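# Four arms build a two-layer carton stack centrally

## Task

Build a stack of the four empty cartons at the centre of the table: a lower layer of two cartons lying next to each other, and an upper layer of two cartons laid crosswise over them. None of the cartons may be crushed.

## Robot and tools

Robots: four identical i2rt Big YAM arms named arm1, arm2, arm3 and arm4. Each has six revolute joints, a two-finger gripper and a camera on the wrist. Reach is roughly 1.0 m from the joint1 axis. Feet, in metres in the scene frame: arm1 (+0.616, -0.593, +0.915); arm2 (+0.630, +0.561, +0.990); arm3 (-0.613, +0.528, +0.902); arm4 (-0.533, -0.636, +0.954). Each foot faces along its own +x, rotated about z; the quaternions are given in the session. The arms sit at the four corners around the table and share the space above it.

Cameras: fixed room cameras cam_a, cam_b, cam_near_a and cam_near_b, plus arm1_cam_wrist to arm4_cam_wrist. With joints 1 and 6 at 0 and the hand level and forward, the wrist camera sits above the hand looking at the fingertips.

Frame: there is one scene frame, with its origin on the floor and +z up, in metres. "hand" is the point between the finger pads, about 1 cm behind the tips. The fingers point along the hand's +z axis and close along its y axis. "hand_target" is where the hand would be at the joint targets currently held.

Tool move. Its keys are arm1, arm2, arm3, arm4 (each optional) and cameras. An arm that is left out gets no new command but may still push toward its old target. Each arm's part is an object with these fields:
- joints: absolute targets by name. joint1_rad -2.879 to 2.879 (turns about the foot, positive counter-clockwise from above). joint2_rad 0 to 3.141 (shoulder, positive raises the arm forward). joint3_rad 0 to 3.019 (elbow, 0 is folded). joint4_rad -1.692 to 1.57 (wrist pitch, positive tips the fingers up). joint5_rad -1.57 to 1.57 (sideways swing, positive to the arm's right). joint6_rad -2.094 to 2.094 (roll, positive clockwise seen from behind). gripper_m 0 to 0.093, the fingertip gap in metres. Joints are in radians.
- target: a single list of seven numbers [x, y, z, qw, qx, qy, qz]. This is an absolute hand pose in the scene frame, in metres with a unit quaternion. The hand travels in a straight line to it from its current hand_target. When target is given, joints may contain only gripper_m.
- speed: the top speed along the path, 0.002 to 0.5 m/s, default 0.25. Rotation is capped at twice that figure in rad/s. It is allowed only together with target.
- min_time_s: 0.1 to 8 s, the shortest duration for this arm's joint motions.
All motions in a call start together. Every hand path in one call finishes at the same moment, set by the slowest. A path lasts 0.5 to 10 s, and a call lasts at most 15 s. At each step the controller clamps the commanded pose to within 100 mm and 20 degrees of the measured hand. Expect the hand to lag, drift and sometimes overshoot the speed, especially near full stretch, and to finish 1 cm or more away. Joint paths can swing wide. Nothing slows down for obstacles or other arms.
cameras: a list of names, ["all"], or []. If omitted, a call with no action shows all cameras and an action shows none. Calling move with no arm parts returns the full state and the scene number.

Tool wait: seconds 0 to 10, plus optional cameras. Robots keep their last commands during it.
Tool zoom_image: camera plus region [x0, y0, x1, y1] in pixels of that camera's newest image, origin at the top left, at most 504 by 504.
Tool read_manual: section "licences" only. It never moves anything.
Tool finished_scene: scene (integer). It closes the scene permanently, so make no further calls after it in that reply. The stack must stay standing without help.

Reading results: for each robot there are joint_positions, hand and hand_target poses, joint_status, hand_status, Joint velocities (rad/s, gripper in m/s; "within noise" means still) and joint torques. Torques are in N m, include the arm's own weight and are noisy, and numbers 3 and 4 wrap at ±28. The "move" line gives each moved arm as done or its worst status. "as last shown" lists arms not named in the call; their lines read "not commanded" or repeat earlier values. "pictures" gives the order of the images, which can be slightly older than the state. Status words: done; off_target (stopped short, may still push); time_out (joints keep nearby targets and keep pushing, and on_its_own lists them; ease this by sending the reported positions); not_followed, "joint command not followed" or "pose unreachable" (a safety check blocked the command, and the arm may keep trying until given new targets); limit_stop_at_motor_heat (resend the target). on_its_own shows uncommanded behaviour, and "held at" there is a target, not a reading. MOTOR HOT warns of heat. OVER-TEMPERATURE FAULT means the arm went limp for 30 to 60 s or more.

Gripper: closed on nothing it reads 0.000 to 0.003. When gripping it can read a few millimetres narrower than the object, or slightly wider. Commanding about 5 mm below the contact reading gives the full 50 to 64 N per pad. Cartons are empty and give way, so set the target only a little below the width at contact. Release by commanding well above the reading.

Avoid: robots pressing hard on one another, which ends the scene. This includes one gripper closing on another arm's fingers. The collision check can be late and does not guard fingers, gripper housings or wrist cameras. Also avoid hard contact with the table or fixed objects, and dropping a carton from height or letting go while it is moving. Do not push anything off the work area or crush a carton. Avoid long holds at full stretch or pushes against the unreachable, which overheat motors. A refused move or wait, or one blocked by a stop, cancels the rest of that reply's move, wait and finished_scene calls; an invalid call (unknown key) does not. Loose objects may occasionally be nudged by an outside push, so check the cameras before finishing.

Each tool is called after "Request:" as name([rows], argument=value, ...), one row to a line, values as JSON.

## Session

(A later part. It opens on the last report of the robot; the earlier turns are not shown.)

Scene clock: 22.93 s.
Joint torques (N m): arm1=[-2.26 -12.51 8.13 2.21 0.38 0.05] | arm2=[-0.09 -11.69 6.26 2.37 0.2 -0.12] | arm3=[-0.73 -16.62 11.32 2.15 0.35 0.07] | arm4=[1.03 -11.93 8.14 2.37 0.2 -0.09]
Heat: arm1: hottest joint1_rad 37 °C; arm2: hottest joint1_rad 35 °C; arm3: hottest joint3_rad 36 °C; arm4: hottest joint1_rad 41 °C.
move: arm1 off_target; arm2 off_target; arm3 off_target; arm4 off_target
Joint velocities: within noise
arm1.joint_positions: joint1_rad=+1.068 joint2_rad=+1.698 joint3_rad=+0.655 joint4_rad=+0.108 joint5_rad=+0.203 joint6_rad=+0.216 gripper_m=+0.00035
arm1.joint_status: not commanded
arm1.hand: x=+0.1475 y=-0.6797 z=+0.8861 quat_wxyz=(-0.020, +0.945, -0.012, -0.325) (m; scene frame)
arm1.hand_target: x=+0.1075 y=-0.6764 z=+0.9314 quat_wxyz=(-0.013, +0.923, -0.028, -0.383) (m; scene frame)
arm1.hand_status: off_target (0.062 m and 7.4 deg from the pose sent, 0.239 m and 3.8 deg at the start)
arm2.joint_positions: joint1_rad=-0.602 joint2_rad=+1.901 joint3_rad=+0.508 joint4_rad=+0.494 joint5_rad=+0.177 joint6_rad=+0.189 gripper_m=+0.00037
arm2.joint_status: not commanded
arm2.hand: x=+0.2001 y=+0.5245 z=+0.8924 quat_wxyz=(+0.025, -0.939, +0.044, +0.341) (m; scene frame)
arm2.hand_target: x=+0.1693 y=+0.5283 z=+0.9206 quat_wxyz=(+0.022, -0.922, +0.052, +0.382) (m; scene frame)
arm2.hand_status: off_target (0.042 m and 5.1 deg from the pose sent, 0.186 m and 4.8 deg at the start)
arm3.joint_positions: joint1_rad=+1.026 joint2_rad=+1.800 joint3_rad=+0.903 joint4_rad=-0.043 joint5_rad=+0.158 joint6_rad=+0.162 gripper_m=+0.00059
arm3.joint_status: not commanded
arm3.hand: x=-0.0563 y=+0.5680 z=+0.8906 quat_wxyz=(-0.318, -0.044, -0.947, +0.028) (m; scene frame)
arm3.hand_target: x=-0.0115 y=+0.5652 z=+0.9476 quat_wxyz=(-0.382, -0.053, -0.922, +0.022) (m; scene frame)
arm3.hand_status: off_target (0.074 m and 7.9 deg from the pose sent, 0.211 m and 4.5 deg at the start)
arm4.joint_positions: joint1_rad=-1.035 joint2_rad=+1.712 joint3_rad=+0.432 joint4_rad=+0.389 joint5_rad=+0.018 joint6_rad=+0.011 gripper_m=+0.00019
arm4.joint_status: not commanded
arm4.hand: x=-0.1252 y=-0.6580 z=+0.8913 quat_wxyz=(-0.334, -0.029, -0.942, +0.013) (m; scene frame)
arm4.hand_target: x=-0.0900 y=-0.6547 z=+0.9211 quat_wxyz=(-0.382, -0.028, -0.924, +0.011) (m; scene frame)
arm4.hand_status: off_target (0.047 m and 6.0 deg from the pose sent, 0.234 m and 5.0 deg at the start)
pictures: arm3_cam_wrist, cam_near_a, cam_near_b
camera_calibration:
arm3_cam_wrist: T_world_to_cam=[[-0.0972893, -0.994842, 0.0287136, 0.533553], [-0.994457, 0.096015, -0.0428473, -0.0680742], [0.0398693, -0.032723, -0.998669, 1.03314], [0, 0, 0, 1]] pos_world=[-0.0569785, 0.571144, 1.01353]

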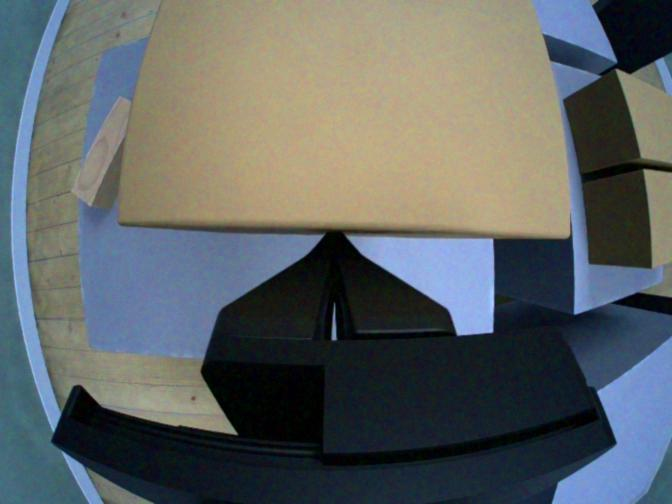

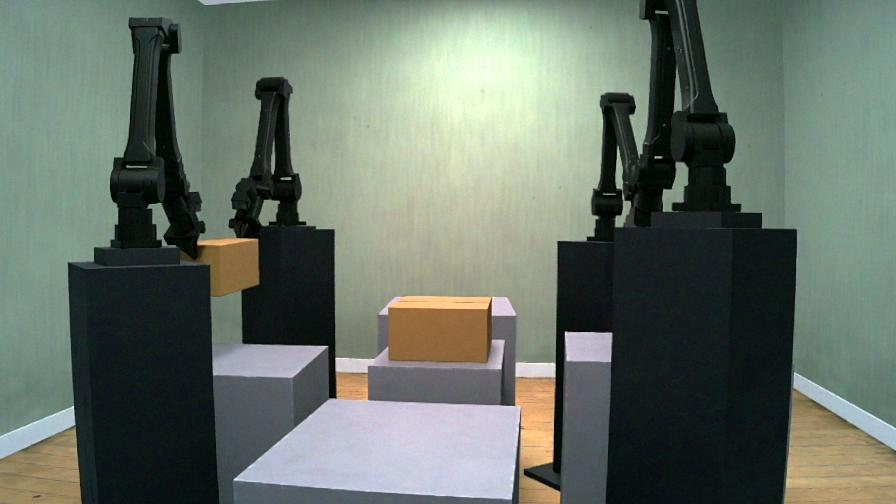

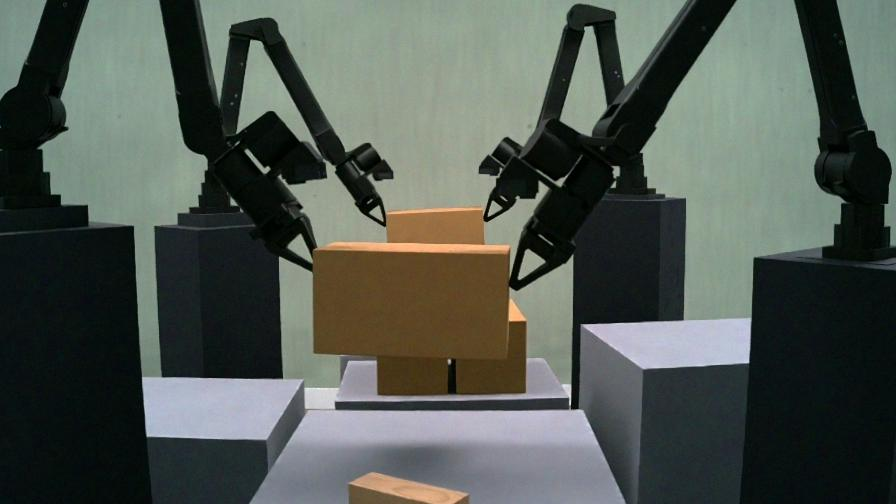

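Request:
move(arm1={"target":[0.082,-0.24,0.945,0,0.9239,0,-0.3827],"speed":0.16}, arm2={"target":[0.091,0.055,0.945,0,0.9239,0,-0.3827],"speed":0.16}, arm3={"target":[-0.083,0.068,0.935,0.3827,0,0.9239,0],"speed":0.16}, arm4={"target":[-0.109,-0.24,0.935,0.3827,0,0.9239,0],"speed":0.16}, cameras=["cam_near_b","cam_near_a","arm2_cam_wrist","arm3_cam_wrist"])

Scene clock: 29.73 s.
Joint torques (N m): arm1=[1.79 -12.69 12.12 1.74 -0.99 0.05] | arm2=[-1.38 -16.5 13.71 1.39 1.11 0.14] | arm3=[1.67 -18.84 13.08 1.59 -1.27 0.04] | arm4=[-1.79 -13.98 14.04 1.42 1.3 -0.1]
Heat: arm1: hottest joint1_rad 37 °C; arm2: hottest joint1_rad 35 °C; arm3: hottest joint3_rad 37 °C; arm4: hottest joint1_rad 41 °C.
move: arm1 off_target; arm2 off_target; arm3 off_target; arm4 off_target
Joint velocities: within noise
arm1.joint_positions: joint1_rad=+0.079 joint2_rad=+1.884 joint3_rad=+1.068 joint4_rad=-0.214 joint5_rad=-0.456 joint6_rad=-0.539 gripper_m=+0.00035
arm1.joint_status: not commanded
arm1.hand: x=+0.1308 y=-0.2600 z=+0.9088 quat_wxyz=(+0.021, +0.940, -0.030, -0.338) (m; scene frame)
arm1.hand_target: x=+0.0868 y=-0.2437 z=+0.9481 quat_wxyz=(+0.000, +0.924, +0.000, -0.383) (m; scene frame)
arm1.hand_status: off_target (0.064 m and 6.9 deg from the pose sent, 0.449 m and 7.5 deg at the start)
arm2.joint_positions: joint1_rad=+0.157 joint2_rad=+2.244 joint3_rad=+1.524 joint4_rad=-0.330 joint5_rad=+0.557 joint6_rad=+0.704 gripper_m=+0.00037
arm2.joint_status: not commanded
arm2.hand: x=+0.1248 y=+0.0554 z=+0.9346 quat_wxyz=(+0.003, -0.930, -0.028, +0.367) (m; scene frame)
arm2.hand_target: x=+0.0925 y=+0.0572 z=+0.9458 quat_wxyz=(+0.000, -0.924, +0.000, +0.383) (m; scene frame)
arm2.hand_status: off_target (0.035 m and 3.8 deg from the pose sent, 0.485 m and 7.7 deg at the start)
arm3.joint_positions: joint1_rad=+0.043 joint2_rad=+2.048 joint3_rad=+1.346 joint4_rad=-0.394 joint5_rad=-0.534 joint6_rad=-0.667 gripper_m=+0.00059
arm3.joint_status: not commanded
arm3.hand: x=-0.1230 y=+0.0917 z=+0.8914 quat_wxyz=(-0.343, -0.030, -0.938, -0.030) (m; scene frame)
arm3.hand_target: x=-0.0869 y=+0.0719 z=+0.9376 quat_wxyz=(-0.383, +0.000, -0.924, +0.000) (m; scene frame)
arm3.hand_status: off_target (0.064 m and 6.9 deg from the pose sent, 0.503 m and 9.9 deg at the start)
arm4.joint_positions: joint1_rad=-0.042 joint2_rad=+1.898 joint3_rad=+0.946 joint4_rad=-0.161 joint5_rad=+0.577 joint6_rad=+0.743 gripper_m=+0.00019
arm4.joint_status: not commanded
arm4.hand: x=-0.1482 y=-0.2639 z=+0.9137 quat_wxyz=(-0.352, +0.031, -0.935, +0.020) (m; scene frame)
arm4.hand_target: x=-0.1117 y=-0.2431 z=+0.9374 quat_wxyz=(-0.383, +0.000, -0.924, +0.000) (m; scene frame)
arm4.hand_status: off_target (0.051 m and 5.7 deg from the pose sent, 0.421 m and 7.0 deg at the start)
pictures: arm2_cam_wrist, arm3_cam_wrist, cam_near_a, cam_near_b
camera_calibration:
arm2_cam_wrist: T_world_to_cam=[[-0.0515781, 0.998351, 0.0251827, -0.0718204], [0.988905, 0.0545752, -0.138163, 0.00776892], [-0.13931, 0.0177771, -0.990089, 1.06692], [0, 0, 0, 1]] pos_world=[0.137245, 0.0523113, 1.05923]
arm3_cam_wrist: T_world_to_cam=[[-0.0318581, -0.996768, -0.0737524, 0.15284], [-0.99503, 0.0385941, -0.0917882, -0.0397375], [0.0943379, 0.0704617, -0.993044, 1.01318], [0, 0, 0, 1]] pos_world=[-0.130252, 0.0824891, 1.01376]

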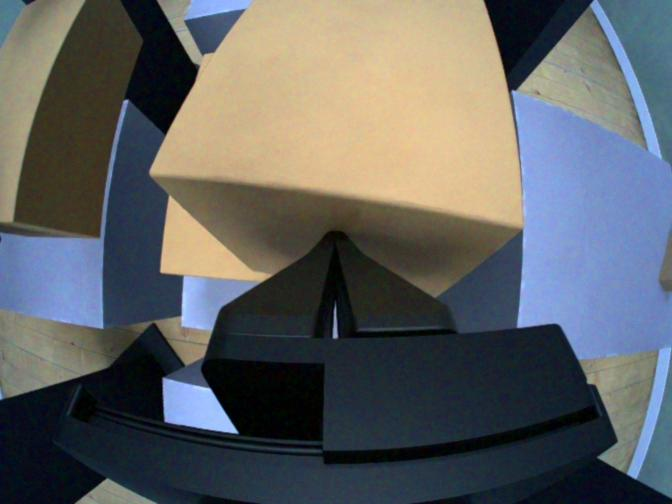

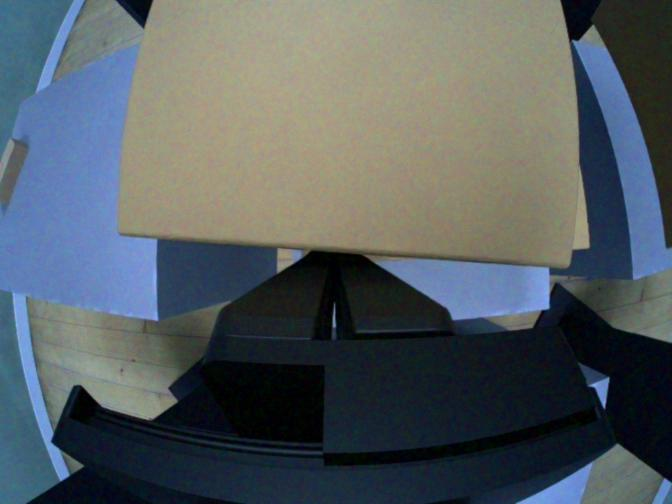

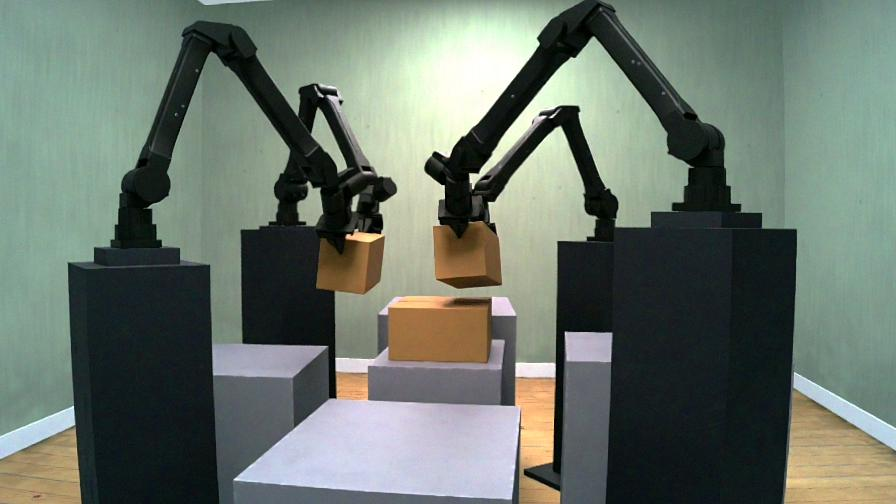

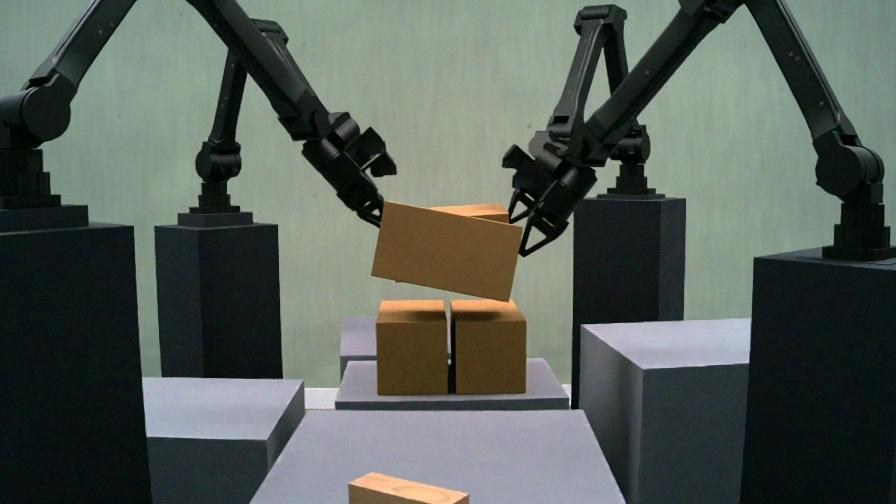

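Request:
move(arm2={"target":[0.091,0.080,0.868,0,0.9239,0,-0.3827],"speed":0.08}, arm3={"target":[-0.083,0.047,0.91,0.3827,0,0.9239,0],"speed":0.08}, cameras=["cam_near_b","cam_near_a","arm2_cam_wrist","arm3_cam_wrist"])

Scene clock: 32.23 s.
Joint torques (N m): arm1=[1.73 -12.69 12.12 1.77 -0.99 0.03] | arm2=[-4.84 -17.79 8.32 3.47 1.01 -0.13] | arm3=[2.14 -19.02 12.85 1.83 -1.48 0.03] | arm4=[-1.55 -14.04 14.09 1.51 1.29 -0.08]
Heat: arm1: hottest joint3_rad 38 °C; arm2: hottest joint1_rad 35 °C; arm3: hottest joint3_rad 38 °C; arm4: hottest joint1_rad 41 °C.
move: arm2 off_target; arm3 off_target
Joint velocities: within noise
arm1.joint_positions: joint1_rad=+0.079 joint2_rad=+1.884 joint3_rad=+1.068 joint4_rad=-0.215 joint5_rad=-0.456 joint6_rad=-0.539 gripper_m=+0.00035
arm1.joint_status: not commanded
arm1.hand: x=+0.1309 y=-0.2601 z=+0.9088 quat_wxyz=(+0.022, +0.940, -0.030, -0.338) (m; scene frame)
arm1.hand_target: x=+0.0868 y=-0.2438 z=+0.9480 quat_wxyz=(+0.000, +0.924, +0.000, -0.383) (m; scene frame)
arm1.hand_status: not commanded
arm2.joint_positions: joint1_rad=+0.157 joint2_rad=+2.365 joint3_rad=+1.509 joint4_rad=-0.198 joint5_rad=+0.548 joint6_rad=+0.701 gripper_m=+0.00036
arm2.joint_status: not commanded
arm2.hand: x=+0.1305 y=+0.0614 z=+0.8599 quat_wxyz=(+0.002, -0.931, -0.031, +0.362) (m; scene frame)
arm2.hand_target: x=+0.0929 y=+0.0818 z=+0.8687 quat_wxyz=(+0.001, -0.924, +0.000, +0.383) (m; scene frame)
arm2.hand_status: off_target (0.044 m and 4.3 deg from the pose sent, 0.079 m and 3.8 deg at the start)
arm3.joint_positions: joint1_rad=+0.016 joint2_rad=+2.114 joint3_rad=+1.397 joint4_rad=-0.394 joint5_rad=-0.542 joint6_rad=-0.690 gripper_m=+0.00059
arm3.joint_status: not commanded
arm3.hand: x=-0.1263 y=+0.0696 z=+0.8699 quat_wxyz=(-0.341, -0.033, -0.939, -0.030) (m; scene frame)
arm3.hand_target: x=-0.0869 y=+0.0513 z=+0.9127 quat_wxyz=(-0.383, +0.000, -0.924, +0.000) (m; scene frame)
arm3.hand_status: off_target (0.063 m and 7.2 deg from the pose sent, 0.063 m and 6.9 deg at the start)
arm4: as last shown
arm4.hand_target: x=-0.1117 y=-0.2430 z=+0.9374 quat_wxyz=(-0.383, +0.000, -0.924, +0.000) (m; scene frame)
pictures: arm2_cam_wrist, arm3_cam_wrist, cam_near_a, cam_near_b
camera_calibration:
arm2_cam_wrist: T_world_to_cam=[[-0.0580432, 0.997987, 0.0255525, -0.0751161], [0.989719, 0.060876, -0.12942, -0.0166095], [-0.130715, 0.0177779, -0.991261, 0.993541], [0, 0, 0, 1]] pos_world=[0.141949, 0.058313, 0.984628]
arm3_cam_wrist: T_world_to_cam=[[-0.0378445, -0.996484, -0.0747465, 0.129214], [-0.995111, 0.0444093, -0.0882146, -0.0477538], [0.0912239, 0.0710426, -0.993293, 0.993482], [0, 0, 0, 1]] pos_world=[-0.13326, 0.0603009, 0.992265]

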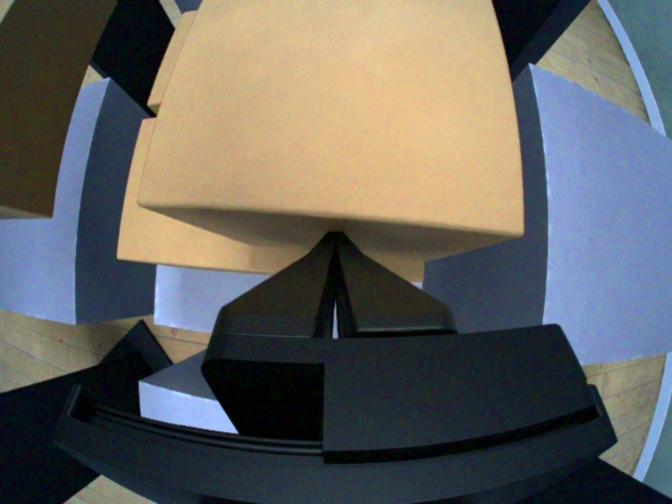

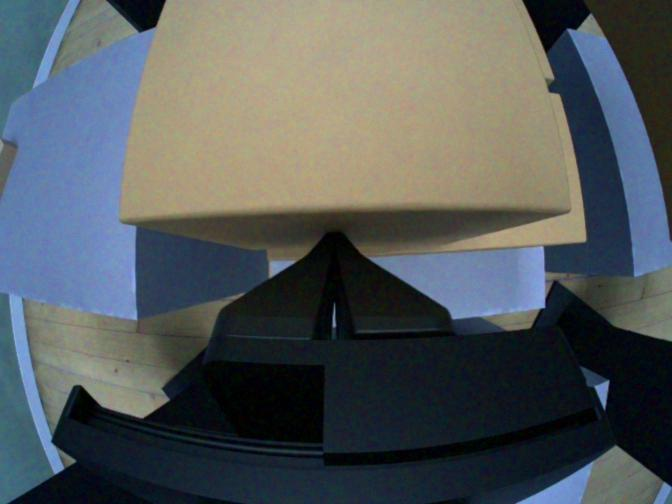

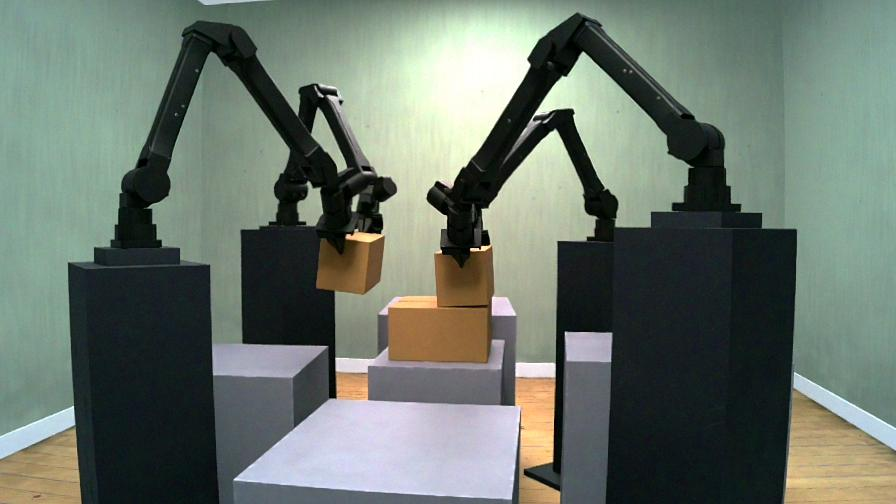

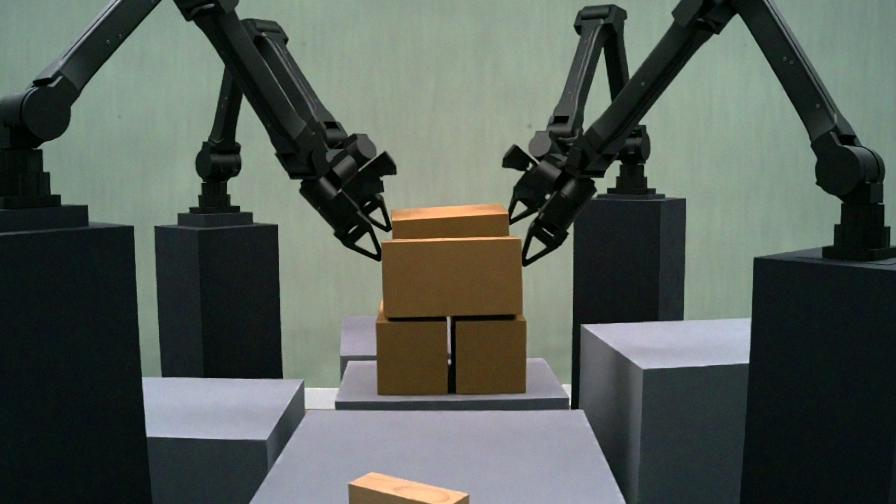

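Request:
move(arm2={"target":[0.100,0.072,0.835,0,0.9239,0,-0.3827],"speed":0.06}, arm3={"target":[-0.092,0.047,0.86,0.3827,0,0.9239,0],"speed":0.06}, cameras=["cam_near_b","cam_near_a"])

Scene clock: 34.43 s.
Joint torques (N m): arm1=[1.79 -12.69 12.14 1.76 -1 0.03] | arm2=[-2.02 -16.67 10.21 2.81 0.88 0.07] | arm3=[2.43 -18.08 10.77 1.95 -0.93 0.04] | arm4=[-1.79 -14.04 14.09 1.44 1.28 -0.09]
Heat: arm1: hottest joint3_rad 39 °C; arm2: hottest joint2_rad 36 °C; arm3: hottest joint3_rad 39 °C; arm4: hottest joint1_rad 41 °C.
move: arm2 off_target; arm3 off_target
Joint velocities: within noise
arm1, arm4: as last shown
arm2.joint_positions: joint1_rad=+0.158 joint2_rad=+2.418 joint3_rad=+1.509 joint4_rad=-0.147 joint5_rad=+0.560 joint6_rad=+0.702 gripper_m=+0.00036
arm2.joint_status: not commanded
arm2.hand: x=+0.1326 y=+0.0665 z=+0.8306 quat_wxyz=(+0.007, -0.930, -0.030, +0.366) (m; scene frame)
arm2.hand_target: x=+0.1013 y=+0.0737 z=+0.8358 quat_wxyz=(+0.000, -0.924, +0.000, +0.383) (m; scene frame)
arm2.hand_status: off_target (0.033 m and 4.1 deg from the pose sent, 0.041 m and 4.3 deg at the start)
arm3.joint_positions: joint1_rad=+0.001 joint2_rad=+2.177 joint3_rad=+1.399 joint4_rad=-0.300 joint5_rad=-0.560 joint6_rad=-0.701 gripper_m=+0.00059
arm3.joint_status: not commanded
arm3.hand: x=-0.1259 y=+0.0585 z=+0.8415 quat_wxyz=(-0.357, -0.028, -0.933, -0.020) (m; scene frame)
arm3.hand_target: x=-0.0938 y=+0.0493 z=+0.8614 quat_wxyz=(-0.383, +0.000, -0.924, +0.000) (m; scene frame)
arm3.hand_status: off_target (0.040 m and 5.0 deg from the pose sent, 0.042 m and 7.2 deg at the start)
pictures: cam_near_a, cam_near_b

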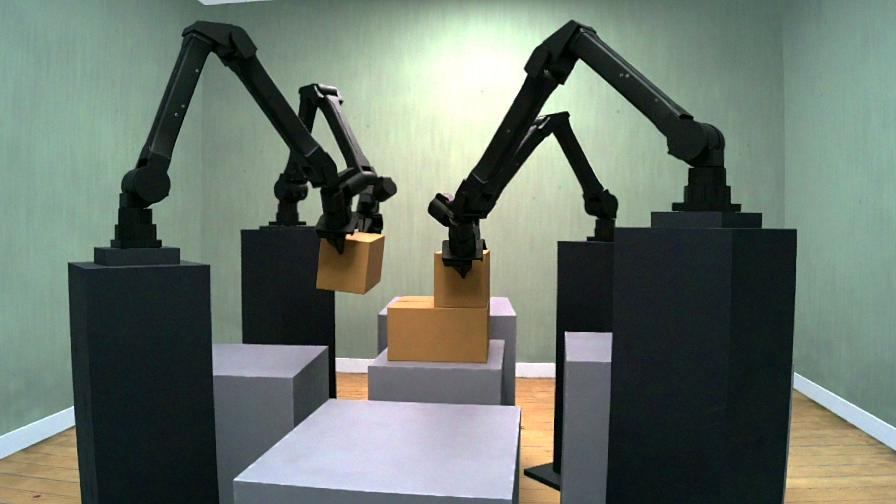

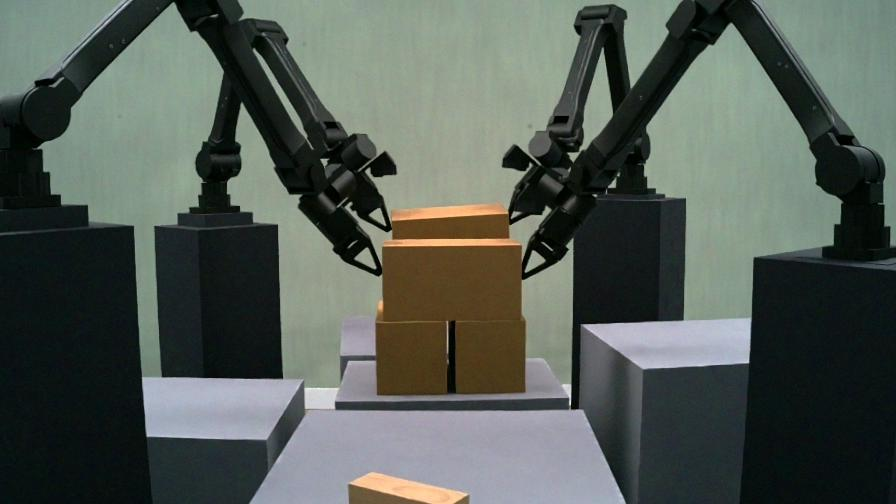

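Request:
move(arm2={"target":[0.20,0.072,0.845,0,0.9239,0,-0.3827],"speed":0.1}, arm3={"target":[-0.19,0.055,0.86,0.3827,0,0.9239,0],"speed":0.1})

Request:
move(arm1={"target":[0.082,-0.095,0.95,0,0.9239,0,-0.3827],"speed":0.12}, arm4={"target":[-0.109,-0.095,0.95,0.3827,0,0.9239,0],"speed":0.12}, arm2={"target":[0.30,0.28,0.93,0,0.9239,0,-0.3827],"speed":0.25}, arm3={"target":[-0.28,0.28,0.93,0.3827,0,0.9239,0],"speed":0.25}, cameras=["cam_near_b","cam_near_a","arm1_cam_wrist","arm4_cam_wrist"])

Scene clock: 37.20 s.
Joint torques (N m): arm1=[1.79 -12.57 12.14 1.78 -1 0.03] | arm2=[1.03 -18.32 5.44 2.19 0.62 0] | arm3=[-0.21 -19.08 6.04 1.37 -0.64 0.01] | arm4=[-1.79 -13.92 14.09 1.43 1.28 -0.07]
Heat: arm1: hottest joint3_rad 41 °C; arm2: hottest joint2_rad 36 °C; arm3: hottest joint3_rad 39 °C; arm4: hottest joint1_rad 41 °C.
move: arm2 off_target; arm3 off_target
Joint velocities: within noise
arm1, arm4: as last shown
arm2.joint_positions: joint1_rad=+0.251 joint2_rad=+2.357 joint3_rad=+1.352 joint4_rad=-0.122 joint5_rad=+0.633 joint6_rad=+0.841 gripper_m=+0.00036
arm2.joint_status: not commanded
arm2.hand: x=+0.2037 y=+0.0791 z=+0.8277 quat_wxyz=(+0.016, -0.928, -0.010, +0.372) (m; scene frame)
arm2.hand_target: x=+0.1999 y=+0.0721 z=+0.8449 quat_wxyz=(+0.000, -0.924, +0.000, +0.383) (m; scene frame)
arm2.hand_status: off_target (0.019 m and 2.5 deg from the pose sent, 0.069 m and 4.0 deg at the start)
arm3.joint_positions: joint1_rad=-0.091 joint2_rad=+2.100 joint3_rad=+1.255 joint4_rad=-0.265 joint5_rad=-0.631 joint6_rad=-0.833 gripper_m=+0.00059
arm3.joint_status: not commanded
arm3.hand: x=-0.1900 y=+0.0629 z=+0.8464 quat_wxyz=(-0.373, -0.006, -0.928, -0.014) (m; scene frame)
arm3.hand_target: x=-0.1901 y=+0.0550 z=+0.8600 quat_wxyz=(-0.383, +0.000, -0.924, +0.000) (m; scene frame)
arm3.hand_status: off_target (0.016 m and 2.1 deg from the pose sent, 0.067 m and 5.0 deg at the start)
pictures: none

Scene clock: 39.30 s.
Joint torques (N m): arm1=[2.61 -16.26 12.96 1.57 -1.21 0.02] | arm2=[-0.09 -10.46 3.82 2.28 0.25 -0.16] | arm3=[1.2 -9.7 5.7 1.25 -0.25 0.2] | arm4=[-2.84 -17.44 14.8 0.98 1.38 -0.1]
Heat: arm1: hottest joint3_rad 41 °C; arm2: hottest joint2_rad 37 °C; arm3: hottest joint3_rad 39 °C; arm4: hottest joint1_rad 41 °C.
move: arm1 off_target; arm2 done; arm3 done; arm4 off_target
Joint velocities: within noise
arm1.joint_positions: joint1_rad=-0.102 joint2_rad=+2.101 joint3_rad=+1.459 joint4_rad=-0.473 joint5_rad=-0.550 joint6_rad=-0.701 gripper_m=+0.00035
arm1.joint_status: not commanded
arm1.hand: x=+0.1304 y=-0.1140 z=+0.9089 quat_wxyz=(+0.027, +0.939, -0.038, -0.342) (m; scene frame)
arm1.hand_target: x=+0.0864 y=-0.1002 z=+0.9528 quat_wxyz=(+0.000, +0.924, +0.000, -0.383) (m; scene frame)
arm1.hand_status: off_target (0.066 m and 7.3 deg from the pose sent, 0.177 m and 6.9 deg at the start)
arm2.joint_positions: joint1_rad=+0.188 joint2_rad=+1.831 joint3_rad=+0.605 joint4_rad=+0.148 joint5_rad=+0.606 joint6_rad=+0.780 gripper_m=+0.00036
arm2.joint_status: not commanded
arm2.hand: x=+0.3050 y=+0.2809 z=+0.9214 quat_wxyz=(+0.010, -0.927, -0.005, +0.375) (m; scene frame)
arm2.hand_target: x=+0.3001 y=+0.2801 z=+0.9298 quat_wxyz=(+0.000, -0.924, +0.000, +0.383) (m; scene frame)
arm2.hand_status: done (0.010 m and 1.6 deg from the pose sent, 0.245 m and 2.5 deg at the start)
arm3.joint_positions: joint1_rad=+0.030 joint2_rad=+1.476 joint3_rad=+0.558 joint4_rad=-0.094 joint5_rad=-0.567 joint6_rad=-0.703 gripper_m=+0.00059
arm3.joint_status: not commanded
arm3.hand: x=-0.2837 y=+0.2783 z=+0.9252 quat_wxyz=(-0.379, -0.003, -0.925, -0.003) (m; scene frame)
arm3.hand_target: x=-0.2800 y=+0.2800 z=+0.9300 quat_wxyz=(-0.383, +0.000, -0.924, +0.000) (m; scene frame)
arm3.hand_status: done (0.006 m and 0.7 deg from the pose sent, 0.249 m and 2.1 deg at the start)
arm4.joint_positions: joint1_rad=+0.115 joint2_rad=+2.095 joint3_rad=+1.407 joint4_rad=-0.478 joint5_rad=+0.643 joint6_rad=+0.896 gripper_m=+0.00019
arm4.joint_status: not commanded
arm4.hand: x=-0.1474 y=-0.1032 z=+0.9411 quat_wxyz=(-0.364, +0.033, -0.931, +0.006) (m; scene frame)
arm4.hand_target: x=-0.1107 y=-0.0980 z=+0.9510 quat_wxyz=(-0.383, +0.000, -0.924, +0.000) (m; scene frame)
arm4.hand_status: off_target (0.040 m and 4.5 deg from the pose sent, 0.177 m and 5.7 deg at the start)
pictures: arm1_cam_wrist, arm4_cam_wrist, cam_near_a, cam_near_b
camera_calibration:
arm1_cam_wrist: T_world_to_cam=[[0.0404448, 0.996622, -0.0714735, 0.172823], [0.995547, -0.04629, -0.0821125, -0.0570235], [-0.0851436, -0.0678342, -0.994057, 1.03135], [0, 0, 0, 1]] pos_world=[0.137592, -0.104918, 1.03289]
arm4_cam_wrist: T_world_to_cam=[[0.0680109, -0.996899, 0.0395955, -0.133144], [-0.989318, -0.0725164, -0.126455, -0.0307208], [0.128934, -0.0305722, -0.991182, 1.07131], [0, 0, 0, 1]] pos_world=[-0.159465, -0.102207, 1.06325]

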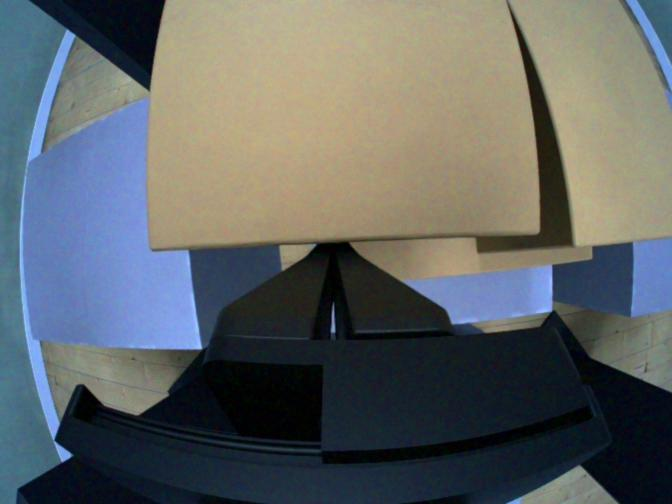

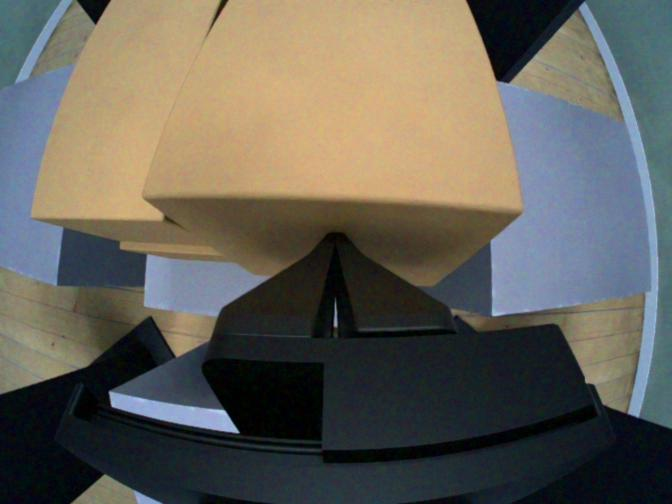

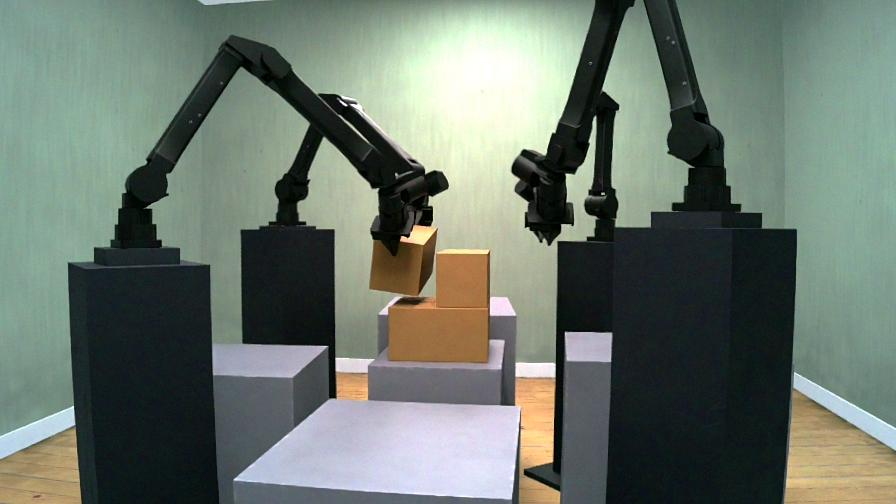

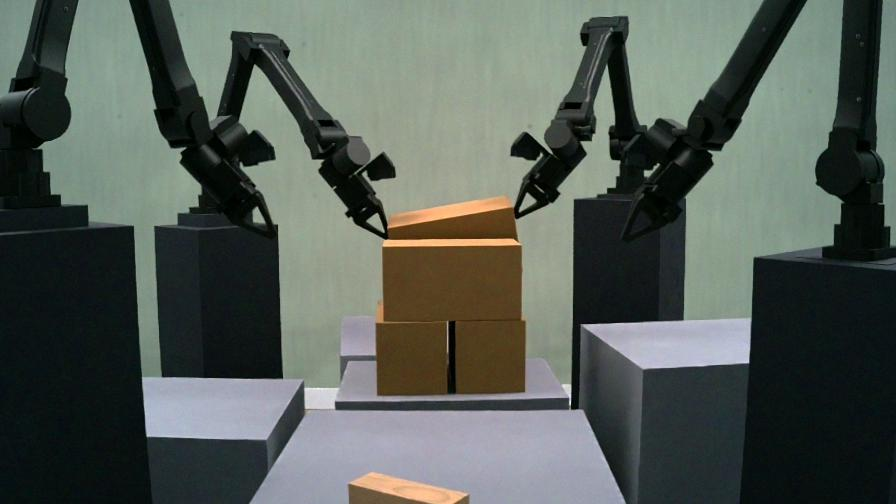

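Request:
move(arm1={"target":[0.084,-0.088,0.91,0,0.9239,0,-0.3827],"speed":0.07}, arm4={"target":[-0.111,-0.100,0.875,0.3827,0,0.9239,0],"speed":0.07}, cameras=["cam_near_b","cam_near_a","arm1_cam_wrist","arm4_cam_wrist"])

Scene clock: 42.13 s.
Joint torques (N m): arm1=[2.26 -15.85 12.11 2.69 -1.09 0.03] | arm2=[0.15 -10.4 3.89 2.24 0.26 -0.13] | arm3=[1.14 -9.82 5.72 1.25 -0.25 0.21] | arm4=[-3.02 -19.02 11.59 1.95 1.34 -0.1]
Heat: arm1: hottest joint3_rad 42 °C; arm2: hottest joint2_rad 36 °C; arm3: hottest joint3_rad 39 °C; arm4: hottest joint1_rad 41 °C.
move: arm1 off_target; arm4 off_target
Joint velocities: within noise
arm1.joint_positions: joint1_rad=-0.107 joint2_rad=+2.160 joint3_rad=+1.466 joint4_rad=-0.443 joint5_rad=-0.559 joint6_rad=-0.712 gripper_m=+0.00035
arm1.joint_status: not commanded
arm1.hand: x=+0.1319 y=-0.1123 z=+0.8772 quat_wxyz=(+0.035, +0.940, -0.037, -0.338) (m; scene frame)
arm1.hand_target: x=+0.0882 y=-0.0933 z=+0.9136 quat_wxyz=(+0.000, +0.924, +0.000, -0.383) (m; scene frame)
arm1.hand_status: off_target (0.063 m and 7.9 deg from the pose sent, 0.053 m and 7.3 deg at the start)
arm2, arm3: as last shown
arm3.joint_positions: joint1_rad=+0.030 joint2_rad=+1.476 joint3_rad=+0.558 joint4_rad=-0.094 joint5_rad=-0.567 joint6_rad=-0.702 gripper_m=+0.00059
arm3.hand: x=-0.2837 y=+0.2783 z=+0.9252 quat_wxyz=(-0.379, -0.004, -0.925, -0.004) (m; scene frame)
arm4.joint_positions: joint1_rad=+0.116 joint2_rad=+2.228 joint3_rad=+1.407 joint4_rad=-0.356 joint5_rad=+0.644 joint6_rad=+0.898 gripper_m=+0.00019
arm4.joint_status: not commanded
arm4.hand: x=-0.1481 y=-0.1028 z=+0.8674 quat_wxyz=(-0.362, +0.035, -0.931, +0.010) (m; scene frame)
arm4.hand_target: x=-0.1124 y=-0.1023 z=+0.8761 quat_wxyz=(-0.383, +0.000, -0.924, +0.000) (m; scene frame)
arm4.hand_status: off_target (0.038 m and 4.9 deg from the pose sent, 0.076 m and 4.5 deg at the start)
pictures: arm1_cam_wrist, arm4_cam_wrist, cam_near_a, cam_near_b
camera_calibration:
arm1_cam_wrist: T_world_to_cam=[[0.034075, 0.995689, -0.0862667, 0.182526], [0.996328, -0.0406264, -0.075364, -0.0664699], [-0.0785438, -0.0833819, -0.993418, 0.996825], [0, 0, 0, 1]] pos_world=[0.138301, -0.101323, 1.001]
arm4_cam_wrist: T_world_to_cam=[[0.0681463, -0.996474, 0.0489416, -0.137833], [-0.989848, -0.0736632, -0.121553, -0.0450831], [0.12473, -0.0401613, -0.991378, 0.996903], [0, 0, 0, 1]] pos_world=[-0.159576, -0.100632, 0.989573]

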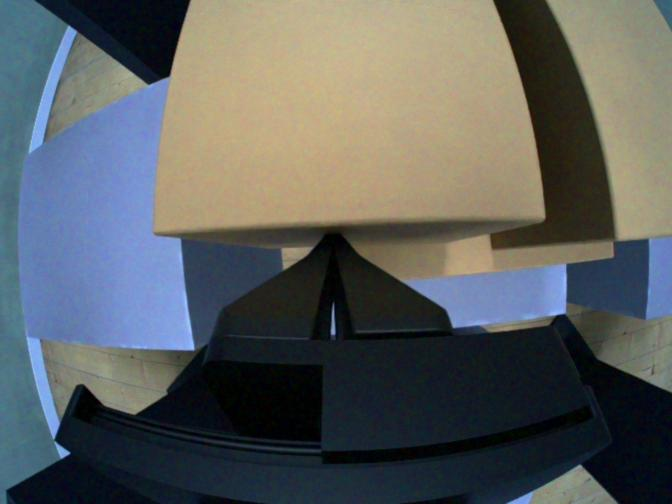

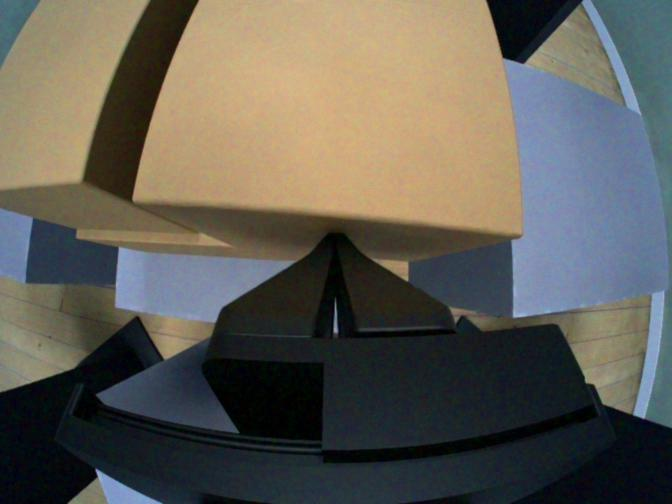

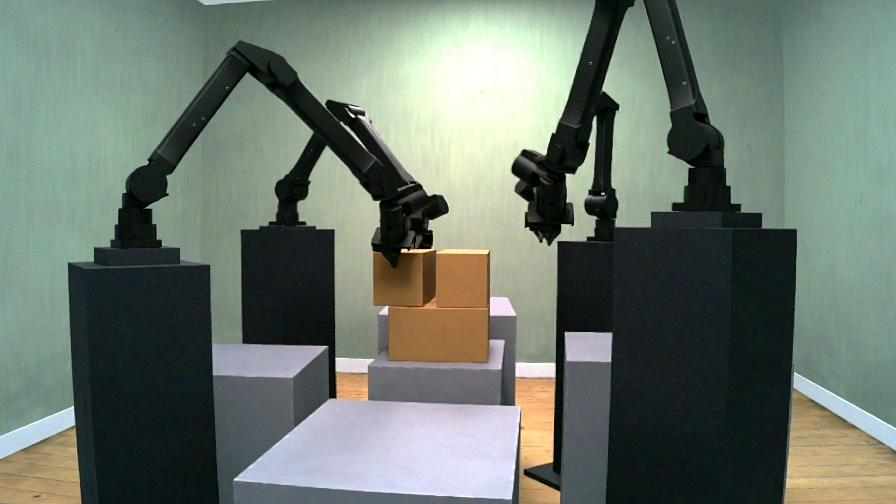

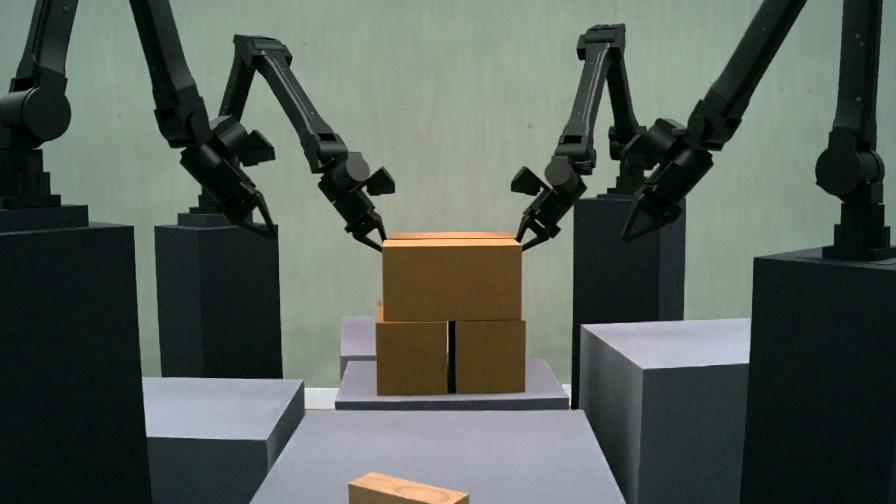

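Request:
move(arm1={"target":[0.084,-0.069,0.893,0,0.9239,0,-0.3827],"speed":0.06}, arm4={"target":[-0.111,-0.075,0.865,0.3827,0,0.9239,0],"speed":0.06}, cameras=["cam_near_b","cam_near_a","arm1_cam_wrist","arm4_cam_wrist"])

Scene clock: 44.37 s.
Joint torques (N m): arm1=[2.96 -14.92 12 2.33 -0.95 0.04] | arm2=[0.26 -10.46 3.59 2.22 0.27 -0.11] | arm3=[1.14 -9.76 5.72 1.24 -0.25 0.21] | arm4=[-2.96 -17.44 13.89 1.22 1.23 -0.09]
Heat: arm1: hottest joint3_rad 43 °C; arm2: hottest joint2_rad 36 °C; arm3: hottest joint3_rad 39 °C; arm4: hottest joint1_rad 41 °C.
move: arm1 off_target; arm4 off_target
Joint velocities: within noise
arm1.joint_positions: joint1_rad=-0.133 joint2_rad=+2.202 joint3_rad=+1.532 joint4_rad=-0.441 joint5_rad=-0.573 joint6_rad=-0.730 gripper_m=+0.00035
arm1.joint_status: not commanded
arm1.hand: x=+0.1305 y=-0.0836 z=+0.8761 quat_wxyz=(+0.023, +0.936, -0.036, -0.351) (m; scene frame)
arm1.hand_target: x=+0.0874 y=-0.0735 z=+0.8953 quat_wxyz=(+0.000, +0.924, +0.000, -0.383) (m; scene frame)
arm1.hand_status: off_target (0.052 m and 6.2 deg from the pose sent, 0.067 m and 8.0 deg at the start)
arm2, arm3: as last shown
arm4.joint_positions: joint1_rad=+0.136 joint2_rad=+2.261 joint3_rad=+1.468 joint4_rad=-0.376 joint5_rad=+0.655 joint6_rad=+0.918 gripper_m=+0.00019
arm4.joint_status: not commanded
arm4.hand: x=-0.1502 y=-0.0807 z=+0.8666 quat_wxyz=(-0.368, +0.033, -0.929, +0.003) (m; scene frame)
arm4.hand_target: x=-0.1127 y=-0.0782 z=+0.8662 quat_wxyz=(-0.383, +0.000, -0.924, +0.000) (m; scene frame)
arm4.hand_status: off_target (0.040 m and 4.2 deg from the pose sent, 0.046 m and 4.9 deg at the start)
pictures: arm1_cam_wrist, arm4_cam_wrist, cam_near_a, cam_near_b
camera_calibration:
arm1_cam_wrist: T_world_to_cam=[[0.039007, 0.997239, -0.0631967, 0.133128], [0.993799, -0.0453076, -0.101546, -0.0410862], [-0.104129, -0.0588437, -0.992821, 1.00291], [0, 0, 0, 1]] pos_world=[0.140071, -0.0756074, 0.999952]
arm4_cam_wrist: T_world_to_cam=[[0.0685182, -0.997075, 0.0338764, -0.102472], [-0.988278, -0.0724789, -0.134367, -0.0342058], [0.136429, -0.0242728, -0.990352, 0.999499], [0, 0, 0, 1]] pos_world=[-0.163144, -0.0803912, 0.988731]

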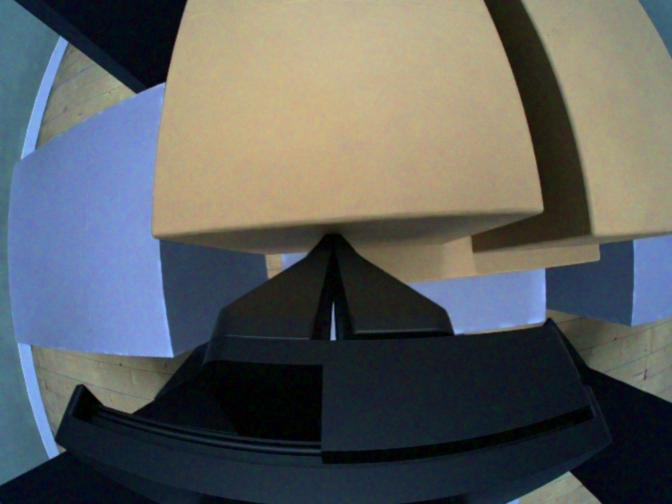

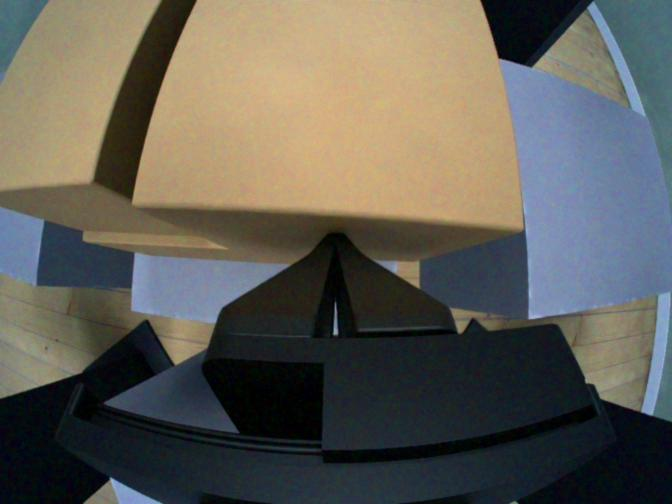

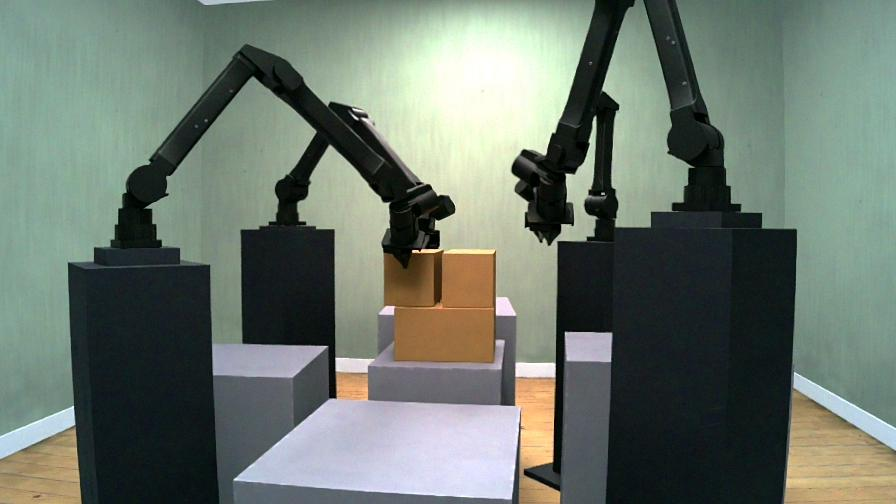

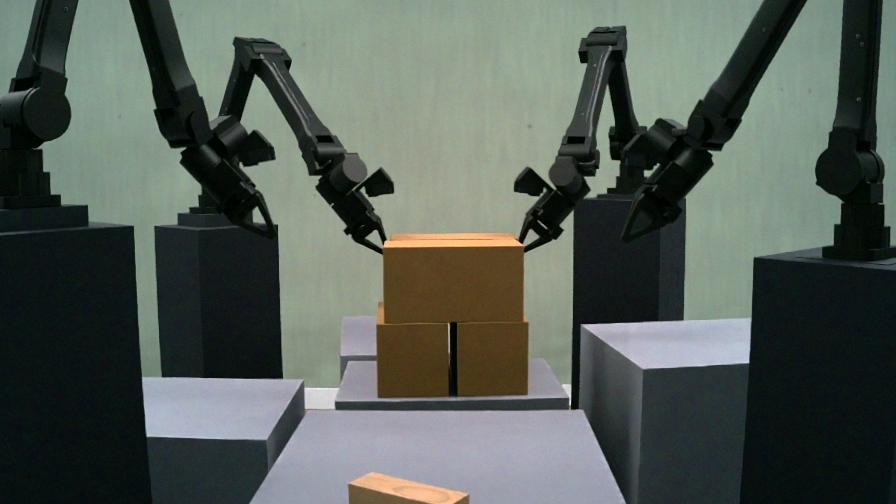

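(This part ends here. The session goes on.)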